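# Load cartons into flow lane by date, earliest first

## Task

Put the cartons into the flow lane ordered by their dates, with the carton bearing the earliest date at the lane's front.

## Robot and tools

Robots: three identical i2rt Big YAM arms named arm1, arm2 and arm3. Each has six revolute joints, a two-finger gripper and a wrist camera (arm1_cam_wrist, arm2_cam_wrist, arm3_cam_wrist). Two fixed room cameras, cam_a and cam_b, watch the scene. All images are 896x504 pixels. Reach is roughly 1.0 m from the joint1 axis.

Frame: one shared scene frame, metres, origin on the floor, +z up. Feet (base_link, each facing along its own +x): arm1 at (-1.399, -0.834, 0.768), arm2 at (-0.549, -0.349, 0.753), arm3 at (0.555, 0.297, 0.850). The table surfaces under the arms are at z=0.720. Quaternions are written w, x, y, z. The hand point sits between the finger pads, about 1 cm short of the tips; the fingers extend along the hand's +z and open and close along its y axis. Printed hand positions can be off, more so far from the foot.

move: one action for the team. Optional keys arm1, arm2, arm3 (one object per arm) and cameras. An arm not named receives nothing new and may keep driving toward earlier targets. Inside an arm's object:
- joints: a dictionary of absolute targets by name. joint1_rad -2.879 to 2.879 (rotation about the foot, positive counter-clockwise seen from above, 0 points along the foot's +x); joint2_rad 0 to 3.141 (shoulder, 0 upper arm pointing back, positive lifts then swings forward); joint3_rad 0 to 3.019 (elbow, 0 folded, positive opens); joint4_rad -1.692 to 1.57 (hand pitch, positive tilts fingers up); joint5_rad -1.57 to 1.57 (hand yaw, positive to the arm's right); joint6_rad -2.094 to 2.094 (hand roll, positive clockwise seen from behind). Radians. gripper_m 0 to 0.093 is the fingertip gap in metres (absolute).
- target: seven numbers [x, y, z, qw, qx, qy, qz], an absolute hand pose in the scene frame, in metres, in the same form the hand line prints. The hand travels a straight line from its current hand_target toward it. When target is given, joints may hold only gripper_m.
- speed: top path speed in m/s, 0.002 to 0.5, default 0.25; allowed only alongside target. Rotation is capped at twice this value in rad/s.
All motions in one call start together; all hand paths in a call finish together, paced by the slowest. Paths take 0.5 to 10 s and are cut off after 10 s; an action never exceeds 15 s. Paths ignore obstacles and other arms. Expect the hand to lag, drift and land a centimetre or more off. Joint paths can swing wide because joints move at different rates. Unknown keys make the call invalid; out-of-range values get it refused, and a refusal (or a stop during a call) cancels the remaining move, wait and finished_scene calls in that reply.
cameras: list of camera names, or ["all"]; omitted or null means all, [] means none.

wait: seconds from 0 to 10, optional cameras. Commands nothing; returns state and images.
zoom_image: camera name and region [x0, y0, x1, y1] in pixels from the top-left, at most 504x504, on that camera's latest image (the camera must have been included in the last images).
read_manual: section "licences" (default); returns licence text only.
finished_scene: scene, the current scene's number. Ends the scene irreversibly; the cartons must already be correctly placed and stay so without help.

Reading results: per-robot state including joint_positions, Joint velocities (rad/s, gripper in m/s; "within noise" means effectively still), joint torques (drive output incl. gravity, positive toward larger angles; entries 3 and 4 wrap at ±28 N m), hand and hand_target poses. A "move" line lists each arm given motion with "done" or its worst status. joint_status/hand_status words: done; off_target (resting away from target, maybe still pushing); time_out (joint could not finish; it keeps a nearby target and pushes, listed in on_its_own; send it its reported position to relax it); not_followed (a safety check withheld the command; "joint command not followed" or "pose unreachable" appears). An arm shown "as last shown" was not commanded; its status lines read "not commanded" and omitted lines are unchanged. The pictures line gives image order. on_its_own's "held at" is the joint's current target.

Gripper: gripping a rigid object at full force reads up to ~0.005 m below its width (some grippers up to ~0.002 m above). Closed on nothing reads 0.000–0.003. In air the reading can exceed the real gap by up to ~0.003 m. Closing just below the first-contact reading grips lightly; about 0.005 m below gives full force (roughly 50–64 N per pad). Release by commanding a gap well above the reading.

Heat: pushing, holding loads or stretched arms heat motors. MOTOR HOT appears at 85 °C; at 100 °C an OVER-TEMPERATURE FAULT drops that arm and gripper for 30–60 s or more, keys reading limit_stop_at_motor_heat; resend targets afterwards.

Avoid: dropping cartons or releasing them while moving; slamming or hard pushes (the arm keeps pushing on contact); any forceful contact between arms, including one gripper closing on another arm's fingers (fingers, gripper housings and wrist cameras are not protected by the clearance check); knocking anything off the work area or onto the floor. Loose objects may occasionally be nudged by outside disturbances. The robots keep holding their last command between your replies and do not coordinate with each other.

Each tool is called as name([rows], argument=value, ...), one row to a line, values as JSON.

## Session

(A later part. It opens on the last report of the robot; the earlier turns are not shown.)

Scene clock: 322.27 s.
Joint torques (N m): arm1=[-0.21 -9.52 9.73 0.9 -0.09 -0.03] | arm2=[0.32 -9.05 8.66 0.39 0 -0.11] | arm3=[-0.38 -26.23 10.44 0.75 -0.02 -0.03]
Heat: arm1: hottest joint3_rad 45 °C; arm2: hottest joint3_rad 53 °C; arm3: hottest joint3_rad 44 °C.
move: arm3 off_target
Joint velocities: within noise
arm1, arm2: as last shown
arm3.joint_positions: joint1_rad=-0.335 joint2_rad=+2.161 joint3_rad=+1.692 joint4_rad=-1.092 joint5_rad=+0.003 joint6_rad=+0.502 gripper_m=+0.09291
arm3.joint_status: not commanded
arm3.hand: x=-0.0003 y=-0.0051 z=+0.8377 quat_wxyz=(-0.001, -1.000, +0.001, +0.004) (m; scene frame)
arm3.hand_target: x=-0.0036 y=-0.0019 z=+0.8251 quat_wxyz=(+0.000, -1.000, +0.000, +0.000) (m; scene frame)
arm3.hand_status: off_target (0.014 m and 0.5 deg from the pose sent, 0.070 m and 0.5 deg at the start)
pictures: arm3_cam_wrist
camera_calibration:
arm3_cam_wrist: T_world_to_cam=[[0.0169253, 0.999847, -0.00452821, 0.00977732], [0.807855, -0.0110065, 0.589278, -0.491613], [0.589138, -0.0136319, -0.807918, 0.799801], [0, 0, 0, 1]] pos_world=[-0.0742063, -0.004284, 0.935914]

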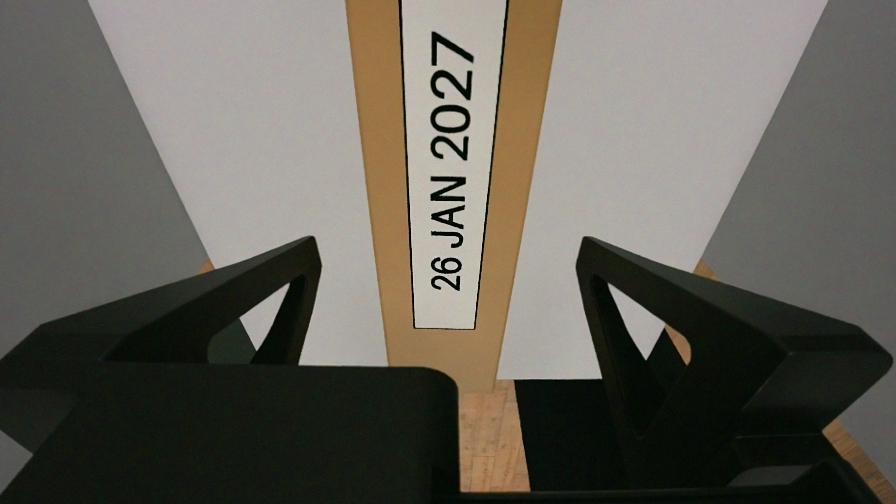

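move(arm3={"target": [-0.006, 0.001, 0.762, 0, 1, 0, 0], "speed": 0.15}, cameras=[])

move(arm3={"joints": {"gripper_m": 0.046}}, cameras=["arm3_cam_wrist"])

move(arm3={"target": [0.02, -0.004, 0.93, 0, 1, 0, 0], "speed": 0.25}, cameras=["arm3_cam_wrist"])

move(arm3={"target": [0.25, -0.01, 0.94, 0, 1, 0, 0], "speed": 0.4}, cameras=["arm3_cam_wrist"])

move(arm3={"target": [0.5, -0.345, 0.86, 0, 1, 0, 0], "speed": 0.4}, cameras=["arm3_cam_wrist", "cam_b"])

Scene clock: 328.30 s.
Joint torques (N m): arm1=[-0.15 -9.47 9.73 0.91 -0.08 -0.03] | arm2=[0.32 -9.05 8.66 0.39 0 -0.11] | arm3=[-1.08 -26.58 9.91 0.72 0.01 -0.02]
Heat: arm1: hottest joint3_rad 45 °C; arm2: hottest joint3_rad 53 °C; arm3: hottest joint3_rad 44 °C.
move: arm3 off_target
Joint velocities: within noise
arm1, arm2: as last shown
arm3.joint_positions: joint1_rad=-0.338 joint2_rad=+2.252 joint3_rad=+1.664 joint4_rad=-0.977 joint5_rad=+0.003 joint6_rad=+0.496 gripper_m=+0.09291
arm3.joint_status: not commanded
arm3.hand: x=-0.0010 y=-0.0039 z=+0.7729 quat_wxyz=(+0.000, -1.000, -0.001, +0.002) (m; scene frame)
arm3.hand_target: x=-0.0058 y=+0.0011 z=+0.7622 quat_wxyz=(+0.000, -1.000, +0.000, +0.000) (m; scene frame)
arm3.hand_status: off_target (0.013 m and 0.3 deg from the pose sent, 0.076 m and 0.5 deg at the start)
pictures: none
No camera images: "cameras" was empty.

Scene clock: 328.90 s.
Joint torques (N m): arm1=[-0.09 -9.47 9.74 0.91 -0.09 -0.03] | arm2=[0.32 -9 8.68 0.39 0 -0.11] | arm3=[-0.85 -26.64 9.96 0.72 0.11 -0.02]
Heat: arm1: hottest joint3_rad 45 °C; arm2: hottest joint3_rad 53 °C; arm3: hottest joint3_rad 44 °C.
move: arm3 off_target
Joint velocities: within noise
arm1.joint_positions: joint1_rad=+1.212 joint2_rad=+1.195 joint3_rad=+1.295 joint4_rad=-1.307 joint5_rad=+0.002 joint6_rad=-0.792 gripper_m=+0.09195
arm1.joint_status: not commanded
arm1.hand: x=-1.1239 y=-1.1443 z=+1.0827 quat_wxyz=(-0.124, -0.025, -0.983, +0.130) (m; scene frame)
arm1.hand_target: x=-1.1252 y=-1.1498 z=+1.0836 quat_wxyz=(-0.126, -0.026, -0.983, +0.133) (m; scene frame)
arm1.hand_status: not commanded
arm2: as last shown
arm3.joint_positions: joint1_rad=-0.338 joint2_rad=+2.252 joint3_rad=+1.664 joint4_rad=-0.976 joint5_rad=+0.000 joint6_rad=+0.495 gripper_m=+0.05823
arm3.joint_status: gripper_m off_target (ended at +0.05825, target +0.04600)
arm3.hand: x=-0.0010 y=-0.0045 z=+0.7729 quat_wxyz=(-0.002, -1.000, -0.002, +0.002) (m; scene frame)
arm3.hand_target: x=-0.0058 y=+0.0011 z=+0.7622 quat_wxyz=(+0.000, -1.000, +0.000, +0.000) (m; scene frame)
arm3.hand_status: not commanded
pictures: arm3_cam_wrist
camera_calibration:
arm3_cam_wrist: T_world_to_cam=[[0.0126579, 0.999904, -0.00568987, 0.00978564], [0.805441, -0.00682383, 0.592636, -0.455507], [0.592541, -0.0120844, -0.80545, 0.746059], [0, 0, 0, 1]] pos_world=[-0.0753098, -0.00387733, 0.870919]

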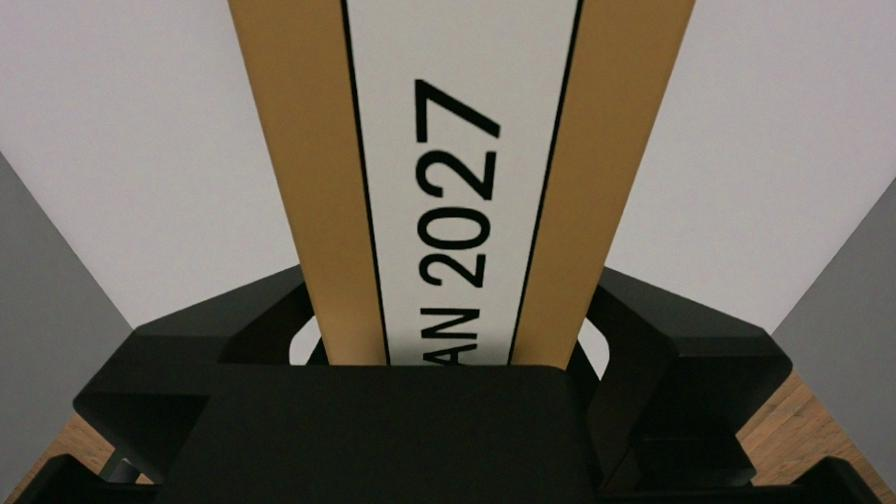

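Scene clock: 330.47 s.
Joint torques (N m): arm1=[-0.15 -9.47 9.72 0.91 -0.09 -0.03] | arm2=[0.32 -9 8.68 0.38 0 -0.11] | arm3=[0.97 -27.4 14.95 -0.06 0.09 0.16]
Heat: arm1: hottest joint3_rad 45 °C; arm2: hottest joint3_rad 53 °C; arm3: hottest joint3_rad 45 °C.
move: arm3 off_target
Joint velocities: within noise
arm1, arm2: as last shown
arm3.joint_positions: joint1_rad=-0.332 joint2_rad=+2.028 joint3_rad=+1.662 joint4_rad=-1.253 joint5_rad=+0.000 joint6_rad=+0.505 gripper_m=+0.05823
arm3.joint_status: not commanded
arm3.hand: x=+0.0334 y=+0.0104 z=+0.9072 quat_wxyz=(+0.012, -1.000, +0.001, -0.022) (m; scene frame)
arm3.hand_target: x=+0.0211 y=-0.0035 z=+0.9303 quat_wxyz=(+0.000, -1.000, +0.000, +0.000) (m; scene frame)
arm3.hand_status: off_target (0.030 m and 2.8 deg from the pose sent, 0.159 m and 0.3 deg at the start)
pictures: arm3_cam_wrist
camera_calibration:
arm3_cam_wrist: T_world_to_cam=[[0.0164668, 0.999637, 0.0213364, -0.0294258], [0.776441, -0.0262294, 0.629644, -0.595003], [0.629974, 0.00619825, -0.776591, 0.806523], [0, 0, 0, 1]] pos_world=[-0.0456197, 0.00880954, 1.00161]

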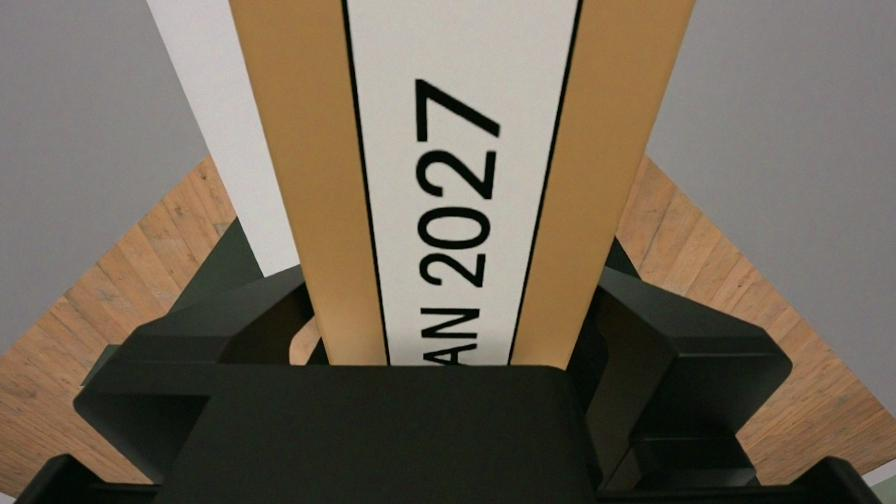

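Scene clock: 332.13 s.
Joint torques (N m): arm1=[-0.21 -9.47 9.73 0.91 -0.09 -0.04] | arm2=[0.32 -9.05 8.68 0.39 0 -0.11] | arm3=[0.44 -19.31 10.47 0.62 0.21 0.15]
Heat: arm1: hottest joint3_rad 45 °C; arm2: hottest joint3_rad 53 °C; arm3: hottest joint3_rad 45 °C.
move: arm3 off_target
Joint velocities: within noise
arm1, arm2: as last shown
arm3.joint_positions: joint1_rad=-0.048 joint2_rad=+1.595 joint3_rad=+1.097 joint4_rad=-1.110 joint5_rad=-0.002 joint6_rad=+0.782 gripper_m=+0.05823
arm3.joint_status: not commanded
arm3.hand: x=+0.2547 y=-0.0040 z=+0.9285 quat_wxyz=(+0.013, -1.000, -0.003, -0.015) (m; scene frame)
arm3.hand_target: x=+0.2501 y=-0.0099 z=+0.9402 quat_wxyz=(+0.000, -1.000, +0.000, +0.000) (m; scene frame)
arm3.hand_status: off_target (0.014 m and 2.3 deg from the pose sent, 0.220 m and 2.8 deg at the start)
pictures: arm3_cam_wrist
camera_calibration:
arm3_cam_wrist: T_world_to_cam=[[0.00934502, 0.99968, 0.0235017, -0.0193365], [0.784539, -0.0219024, 0.619693, -0.773422], [0.62001, 0.0126469, -0.784492, 0.693506], [0, 0, 0, 1]] pos_world=[0.17698, -0.00638019, 1.02379]

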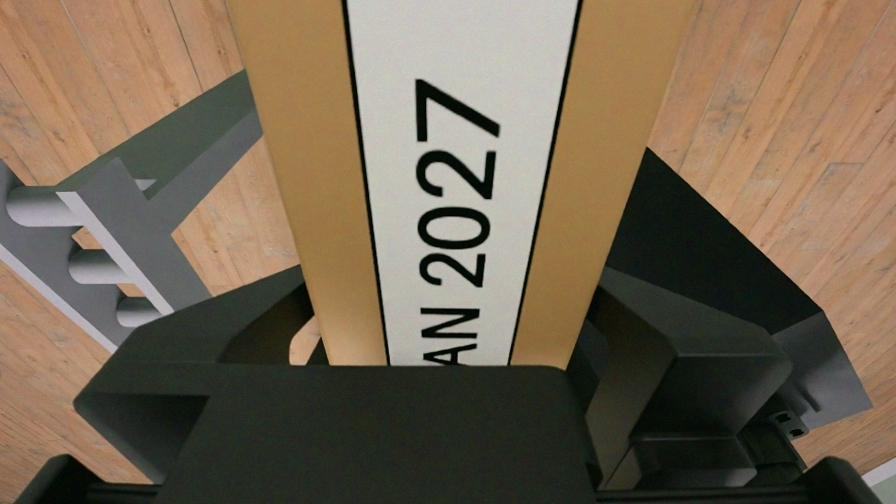

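Scene clock: 334.37 s.
Joint torques (N m): arm1=[-0.15 -9.47 9.73 0.9 -0.09 -0.04] | arm2=[0.38 -9.05 8.68 0.39 0 -0.11] | arm3=[-0.56 -27.99 14.86 -0.18 0.24 0.17]
Heat: arm1: hottest joint3_rad 45 °C; arm2: hottest joint3_rad 53 °C; arm3: hottest joint3_rad 45 °C.
move: arm3 off_target
Joint velocities: within noise
arm1, arm2: as last shown
arm3.joint_positions: joint1_rad=+0.659 joint2_rad=+2.168 joint3_rad=+1.712 joint4_rad=-1.159 joint5_rad=-0.002 joint6_rad=+1.478 gripper_m=+0.05823
arm3.joint_status: not commanded
arm3.hand: x=+0.5074 y=-0.3237 z=+0.8415 quat_wxyz=(+0.022, -1.000, -0.009, -0.004) (m; scene frame)
arm3.hand_target: x=+0.4999 y=-0.3437 z=+0.8605 quat_wxyz=(+0.000, -1.000, +0.000, +0.000) (m; scene frame)
arm3.hand_status: off_target (0.029 m and 2.8 deg from the pose sent, 0.426 m and 2.3 deg at the start; pose on its path clipped on 4 of 67 steps)
pictures: arm3_cam_wrist, cam_b
camera_calibration:
arm3_cam_wrist: T_world_to_cam=[[-0.00195628, 0.999126, 0.0417507, 0.290139], [0.799081, -0.0235396, 0.600763, -0.91678], [0.601221, 0.0345375, -0.798336, 0.500931], [0, 0, 0, 1]] pos_world=[0.431978, -0.328767, 0.938565]

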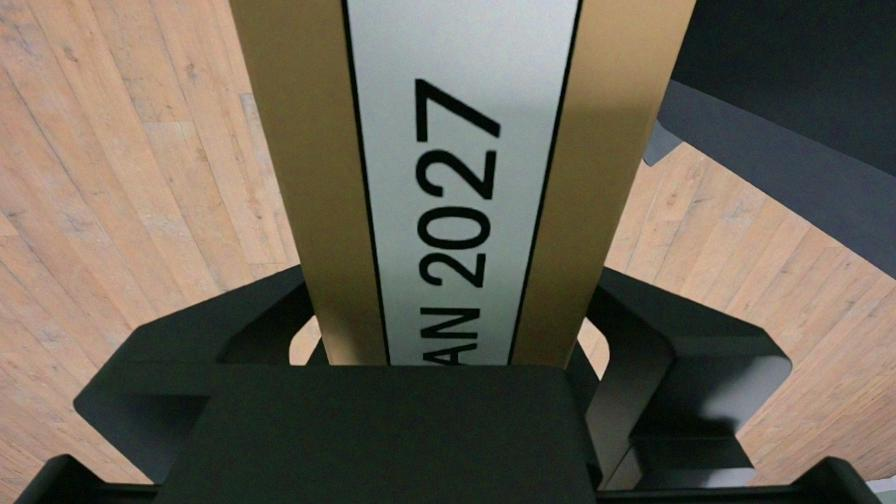

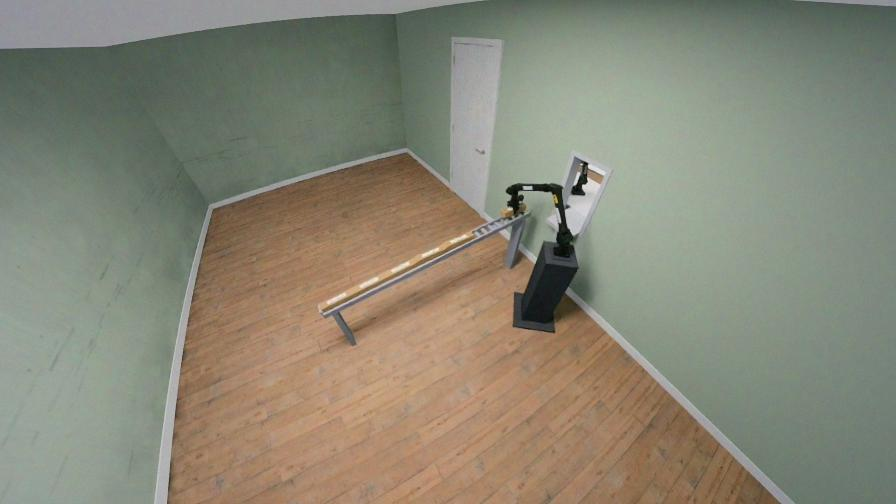

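move(arm3={"target": [0.5, -0.334, 0.8, 0, 1, 0, 0], "speed": 0.15}, cameras=[])

move(arm3={"target": [0.5, -0.332, 0.772, 0, 1, 0, 0], "speed": 0.06}, cameras=["arm3_cam_wrist"])

Scene clock: 340.00 s.
Joint torques (N m): arm1=[-0.21 -9.47 9.72 0.9 -0.09 -0.03] | arm2=[0.32 -9 8.66 0.38 -0.01 -0.11] | arm3=[-0.67 -29.45 10.44 0.49 0.26 0.15]
Heat: arm1: hottest joint3_rad 45 °C; arm2: hottest joint3_rad 53 °C; arm3: hottest joint3_rad 45 °C.
move: arm3 off_target
Joint velocities: within noise
arm1, arm2: as last shown
arm3.joint_positions: joint1_rad=+0.659 joint2_rad=+2.230 joint3_rad=+1.670 joint4_rad=-1.042 joint5_rad=-0.002 joint6_rad=+1.478 gripper_m=+0.05823
arm3.joint_status: not commanded
arm3.hand: x=+0.5075 y=-0.3241 z=+0.7896 quat_wxyz=(+0.016, -1.000, -0.009, -0.003) (m; scene frame)
arm3.hand_target: x=+0.4999 y=-0.3337 z=+0.8001 quat_wxyz=(+0.000, -1.000, +0.000, +0.000) (m; scene frame)
arm3.hand_status: off_target (0.016 m and 2.1 deg from the pose sent, 0.043 m and 2.8 deg at the start)
pictures: none
No camera images: "cameras" was empty.

Scene clock: 341.10 s.
Joint torques (N m): arm1=[-0.09 -9.52 9.72 0.9 -0.09 -0.04] | arm2=[0.32 -9.05 8.68 0.39 0 -0.11] | arm3=[-0.67 -26.87 9.39 0.81 0.03 0.1]
Heat: arm1: hottest joint3_rad 45 °C; arm2: hottest joint3_rad 53 °C; arm3: hottest joint3_rad 45 °C.
move: arm3 off_target
Joint velocities: within noise
arm1: as last shown
arm2.joint_positions: joint1_rad=-0.005 joint2_rad=+1.347 joint3_rad=+1.174 joint4_rad=-1.382 joint5_rad=+0.000 joint6_rad=+0.010 gripper_m=+0.09296
arm2.joint_status: not commanded
arm2.hand: x=-0.8788 y=-0.1476 z=+0.9506 quat_wxyz=(+0.003, +0.962, -0.274, -0.001) (m; scene frame)
arm2.hand_target: x=-0.8761 y=-0.1513 z=+0.9446 quat_wxyz=(+0.004, +0.964, -0.266, +0.006) (m; scene frame)
arm2.hand_status: not commanded
arm3.joint_positions: joint1_rad=+0.659 joint2_rad=+2.238 joint3_rad=+1.663 joint4_rad=-0.994 joint5_rad=+0.005 joint6_rad=+1.484 gripper_m=+0.05823
arm3.joint_status: not commanded
arm3.hand: x=+0.5059 y=-0.3311 z=+0.7824 quat_wxyz=(-0.001, -1.000, -0.006, +0.001) (m; scene frame)
arm3.hand_target: x=+0.5001 y=-0.3317 z=+0.7721 quat_wxyz=(+0.000, -1.000, +0.000, +0.000) (m; scene frame)
arm3.hand_status: off_target (0.012 m and 0.7 deg from the pose sent, 0.021 m and 2.1 deg at the start)
pictures: arm3_cam_wrist
camera_calibration:
arm3_cam_wrist: T_world_to_cam=[[0.00431207, 0.999982, -0.00417289, 0.333073], [0.804795, -0.00099352, 0.593552, -0.870022], [0.593538, -0.00591776, -0.804785, 0.450466], [0, 0, 0, 1]] pos_world=[0.431385, -0.331265, 0.880322]

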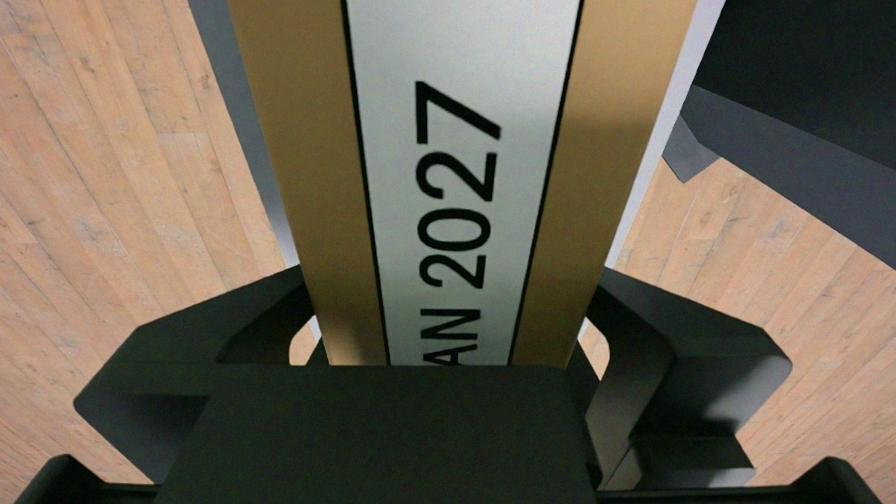

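move(arm3={"joints": {"gripper_m": 0.078}}, cameras=["arm3_cam_wrist"])

move(arm3={"target": [0.5, -0.332, 0.86, 0, 1, 0, 0], "speed": 0.12}, cameras=["arm3_cam_wrist"])

move(arm3={"target": [0.49, -0.3, 0.94, 0, 1, 0, 0], "speed": 0.2}, cameras=["arm3_cam_wrist", "cam_b"])

Scene clock: 344.60 s.
Joint torques (N m): arm1=[-0.15 -9.47 9.72 0.9 -0.09 -0.03] | arm2=[0.32 -9.05 8.68 0.38 -0.01 -0.11] | arm3=[-0.67 -26.93 9.7 0.72 0.07 0.08]
Heat: arm1: hottest joint3_rad 45 °C; arm2: hottest joint3_rad 53 °C; arm3: hottest joint3_rad 45 °C.
move: arm3 done
Joint velocities: within noise
arm1, arm2: as last shown
arm3.joint_positions: joint1_rad=+0.659 joint2_rad=+2.238 joint3_rad=+1.659 joint4_rad=-0.993 joint5_rad=+0.004 joint6_rad=+1.484 gripper_m=+0.07709
arm3.joint_status: all done
arm3.hand: x=+0.5062 y=-0.3298 z=+0.7813 quat_wxyz=(+0.000, -1.000, -0.006, +0.001) (m; scene frame)
arm3.hand_target: x=+0.5001 y=-0.3319 z=+0.7722 quat_wxyz=(+0.000, -1.000, +0.000, +0.000) (m; scene frame)
arm3.hand_status: not commanded
pictures: arm3_cam_wrist
camera_calibration:
arm3_cam_wrist: T_world_to_cam=[[0.00467809, 0.999987, -0.00193512, 0.329844], [0.80424, -0.0026123, 0.594299, -0.870423], [0.594287, -0.00433649, -0.804241, 0.449112], [0, 0, 0, 1]] pos_world=[0.431585, -0.330166, 0.879125]

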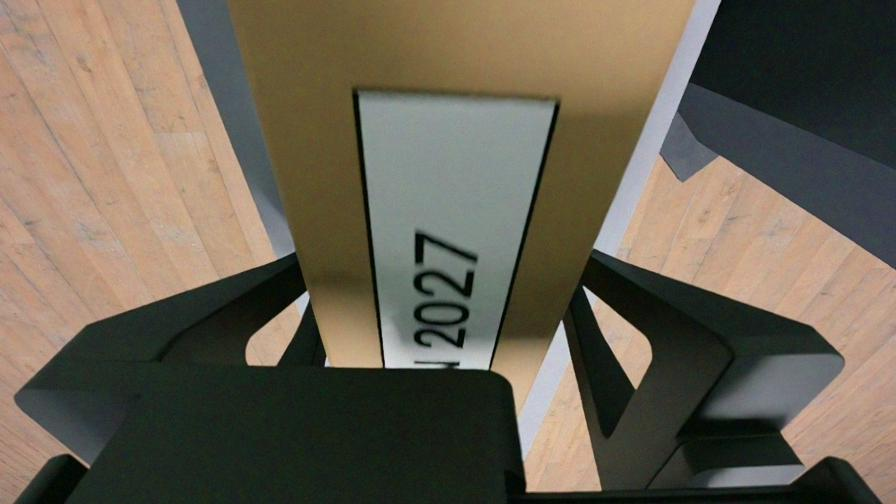

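Scene clock: 346.17 s.
Joint torques (N m): arm1=[-0.21 -9.47 9.74 0.9 -0.09 -0.04] | arm2=[0.32 -9 8.65 0.38 0 -0.11] | arm3=[-0.67 -25.58 12.36 -0.08 0.11 0.08]
Heat: arm1: hottest joint3_rad 45 °C; arm2: hottest joint3_rad 53 °C; arm3: hottest joint3_rad 45 °C.
move: arm3 done
Joint velocities: within noise
arm1, arm2: as last shown
arm3.joint_positions: joint1_rad=+0.659 joint2_rad=+2.117 joint3_rad=+1.690 joint4_rad=-1.137 joint5_rad=+0.003 joint6_rad=+1.485 gripper_m=+0.07794
arm3.joint_status: not commanded
arm3.hand: x=+0.5064 y=-0.3264 z=+0.8645 quat_wxyz=(-0.003, -1.000, -0.005, +0.001) (m; scene frame)
arm3.hand_target: x=+0.5000 y=-0.3317 z=+0.8599 quat_wxyz=(+0.000, -1.000, +0.000, +0.000) (m; scene frame)
arm3.hand_status: done (0.010 m and 0.7 deg from the pose sent, 0.079 m and 0.6 deg at the start)
pictures: arm3_cam_wrist
camera_calibration:
arm3_cam_wrist: T_world_to_cam=[[0.00506232, 0.999952, -0.00844005, 0.331986], [0.803853, 0.000951052, 0.594827, -0.919196], [0.594806, -0.00979577, -0.803809, 0.513501], [0, 0, 0, 1]] pos_world=[0.431785, -0.326065, 0.962322]

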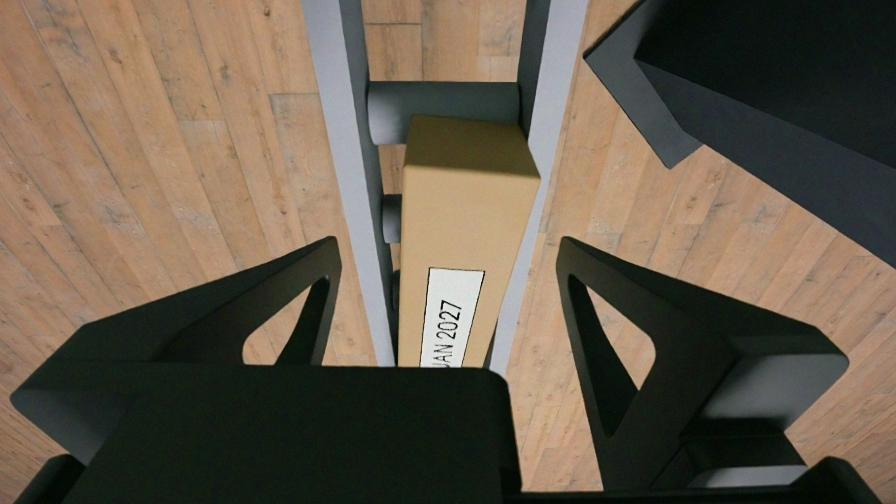

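Scene clock: 347.43 s.
Joint torques (N m): arm1=[-0.15 -9.52 9.72 0.92 -0.09 -0.04] | arm2=[0.32 -9.05 8.68 0.4 -0.01 -0.11] | arm3=[-0.73 -24.35 10.55 0.05 0.11 -0.02]
Heat: arm1: hottest joint3_rad 45 °C; arm2: hottest joint3_rad 53 °C; arm3: hottest joint3_rad 45 °C.
move: arm3 off_target
Joint velocities: within noise
arm1.joint_positions: joint1_rad=+1.212 joint2_rad=+1.195 joint3_rad=+1.295 joint4_rad=-1.307 joint5_rad=+0.002 joint6_rad=-0.792 gripper_m=+0.09195
arm1.joint_status: not commanded
arm1.hand: x=-1.1239 y=-1.1443 z=+1.0827 quat_wxyz=(-0.124, -0.025, -0.983, +0.130) (m; scene frame)
arm1.hand_target: x=-1.1252 y=-1.1498 z=+1.0836 quat_wxyz=(-0.126, -0.026, -0.983, +0.133) (m; scene frame)
arm1.hand_status: not commanded
arm2: as last shown
arm3.joint_positions: joint1_rad=+0.637 joint2_rad=+1.964 joint3_rad=+1.681 joint4_rad=-1.258 joint5_rad=+0.003 joint6_rad=+1.474 gripper_m=+0.07794
arm3.joint_status: not commanded
arm3.hand: x=+0.4948 y=-0.3033 z=+0.9519 quat_wxyz=(-0.015, -1.000, +0.000, +0.002) (m; scene frame)
arm3.hand_target: x=+0.4900 y=-0.2999 z=+0.9401 quat_wxyz=(+0.000, -1.000, +0.000, +0.000) (m; scene frame)
arm3.hand_status: off_target (0.013 m and 1.7 deg from the pose sent, 0.082 m and 0.7 deg at the start)
pictures: arm3_cam_wrist, cam_b
camera_calibration:
arm3_cam_wrist: T_world_to_cam=[[0.015806, 0.999363, -0.0319913, 0.326625], [0.805192, 0.00624737, 0.592981, -0.959136], [0.592803, -0.0351318, -0.804581, 0.584907], [0, 0, 0, 1]] pos_world=[0.420392, -0.299876, 1.0498]

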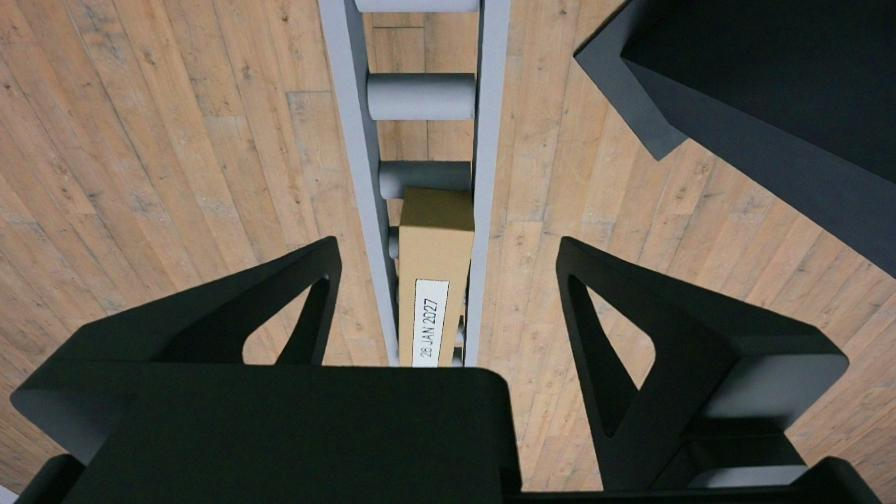

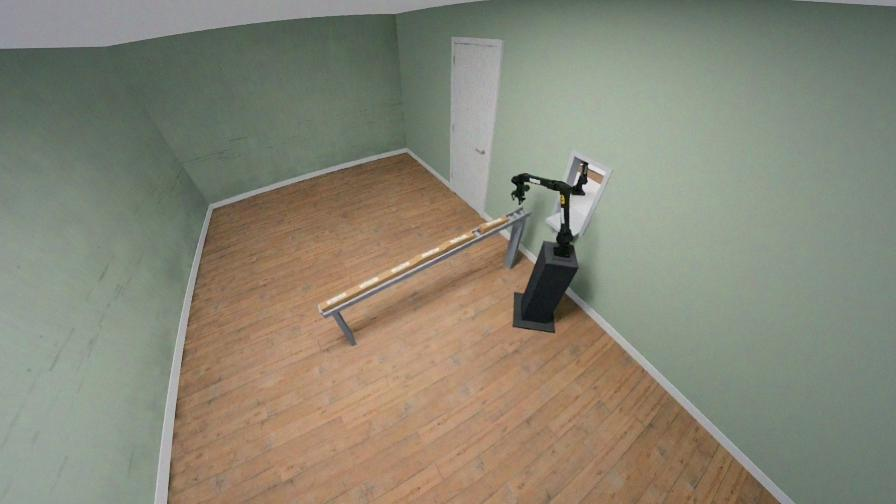

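wait(seconds=2, cameras=["arm3_cam_wrist", "cam_b"])

Scene clock: 350.63 s.
Joint torques (N m): arm1=[-0.15 -9.47 9.73 0.91 -0.09 -0.04] | arm2=[0.32 -9.05 8.69 0.4 -0.01 -0.11] | arm3=[-0.79 -24 10.52 -0.03 0.09 -0.01]
Heat: arm1: hottest joint3_rad 45 °C; arm2: hottest joint3_rad 53 °C; arm3: hottest joint3_rad 45 °C.
Joint velocities: within noise
arm1.joint_positions: joint1_rad=+1.212 joint2_rad=+1.195 joint3_rad=+1.295 joint4_rad=-1.307 joint5_rad=+0.002 joint6_rad=-0.792 gripper_m=+0.09195
arm1.joint_status: not commanded
arm1.hand: x=-1.1239 y=-1.1443 z=+1.0827 quat_wxyz=(-0.124, -0.025, -0.983, +0.130) (m; scene frame)
arm1.hand_target: x=-1.1252 y=-1.1498 z=+1.0836 quat_wxyz=(-0.126, -0.026, -0.983, +0.133) (m; scene frame)
arm1.hand_status: not commanded
arm2.joint_positions: joint1_rad=-0.005 joint2_rad=+1.347 joint3_rad=+1.174 joint4_rad=-1.382 joint5_rad=+0.000 joint6_rad=+0.010 gripper_m=+0.09296
arm2.joint_status: not commanded
arm2.hand: x=-0.8788 y=-0.1476 z=+0.9506 quat_wxyz=(+0.003, +0.962, -0.274, -0.001) (m; scene frame)
arm2.hand_target: x=-0.8761 y=-0.1513 z=+0.9446 quat_wxyz=(+0.004, +0.964, -0.266, +0.006) (m; scene frame)
arm2.hand_status: not commanded
arm3.joint_positions: joint1_rad=+0.637 joint2_rad=+1.964 joint3_rad=+1.681 joint4_rad=-1.258 joint5_rad=+0.003 joint6_rad=+1.474 gripper_m=+0.07794
arm3.joint_status: not commanded
arm3.hand: x=+0.4948 y=-0.3033 z=+0.9519 quat_wxyz=(-0.015, -1.000, +0.000, +0.002) (m; scene frame)
arm3.hand_target: x=+0.4900 y=-0.2999 z=+0.9401 quat_wxyz=(+0.000, -1.000, +0.000, +0.000) (m; scene frame)
arm3.hand_status: off_target (0.013 m and 1.7 deg from the pose sent, 0.082 m and 0.7 deg at the start)
wait: 2.00 s; at rest from the start
pictures: arm3_cam_wrist, cam_b
camera_calibration:
arm3_cam_wrist: T_world_to_cam=[[0.015806, 0.999363, -0.0319913, 0.326625], [0.805192, 0.00624737, 0.592981, -0.959136], [0.592803, -0.0351318, -0.804581, 0.584907], [0, 0, 0, 1]] pos_world=[0.420392, -0.299876, 1.0498]

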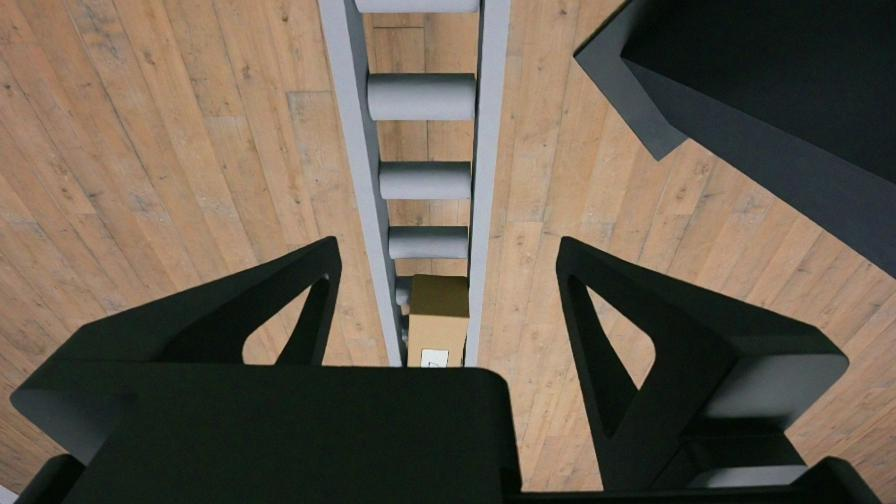

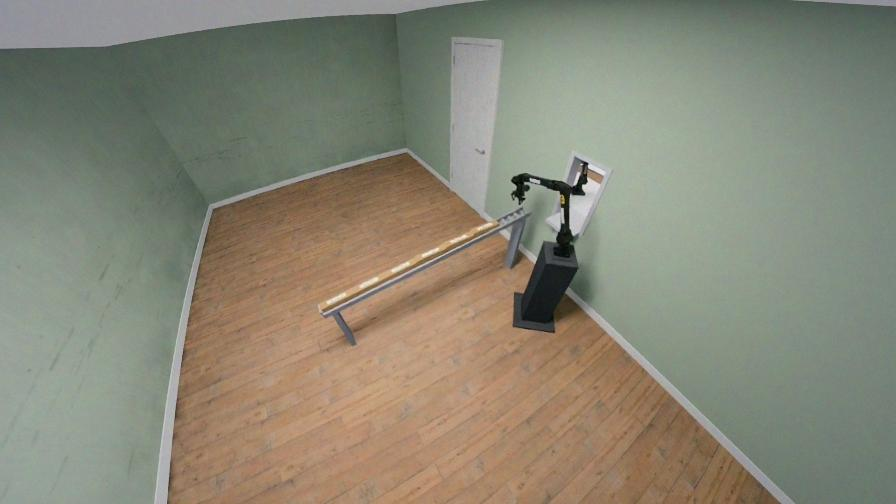

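finished_scene(scene=2)

The scene is finished: the task was done.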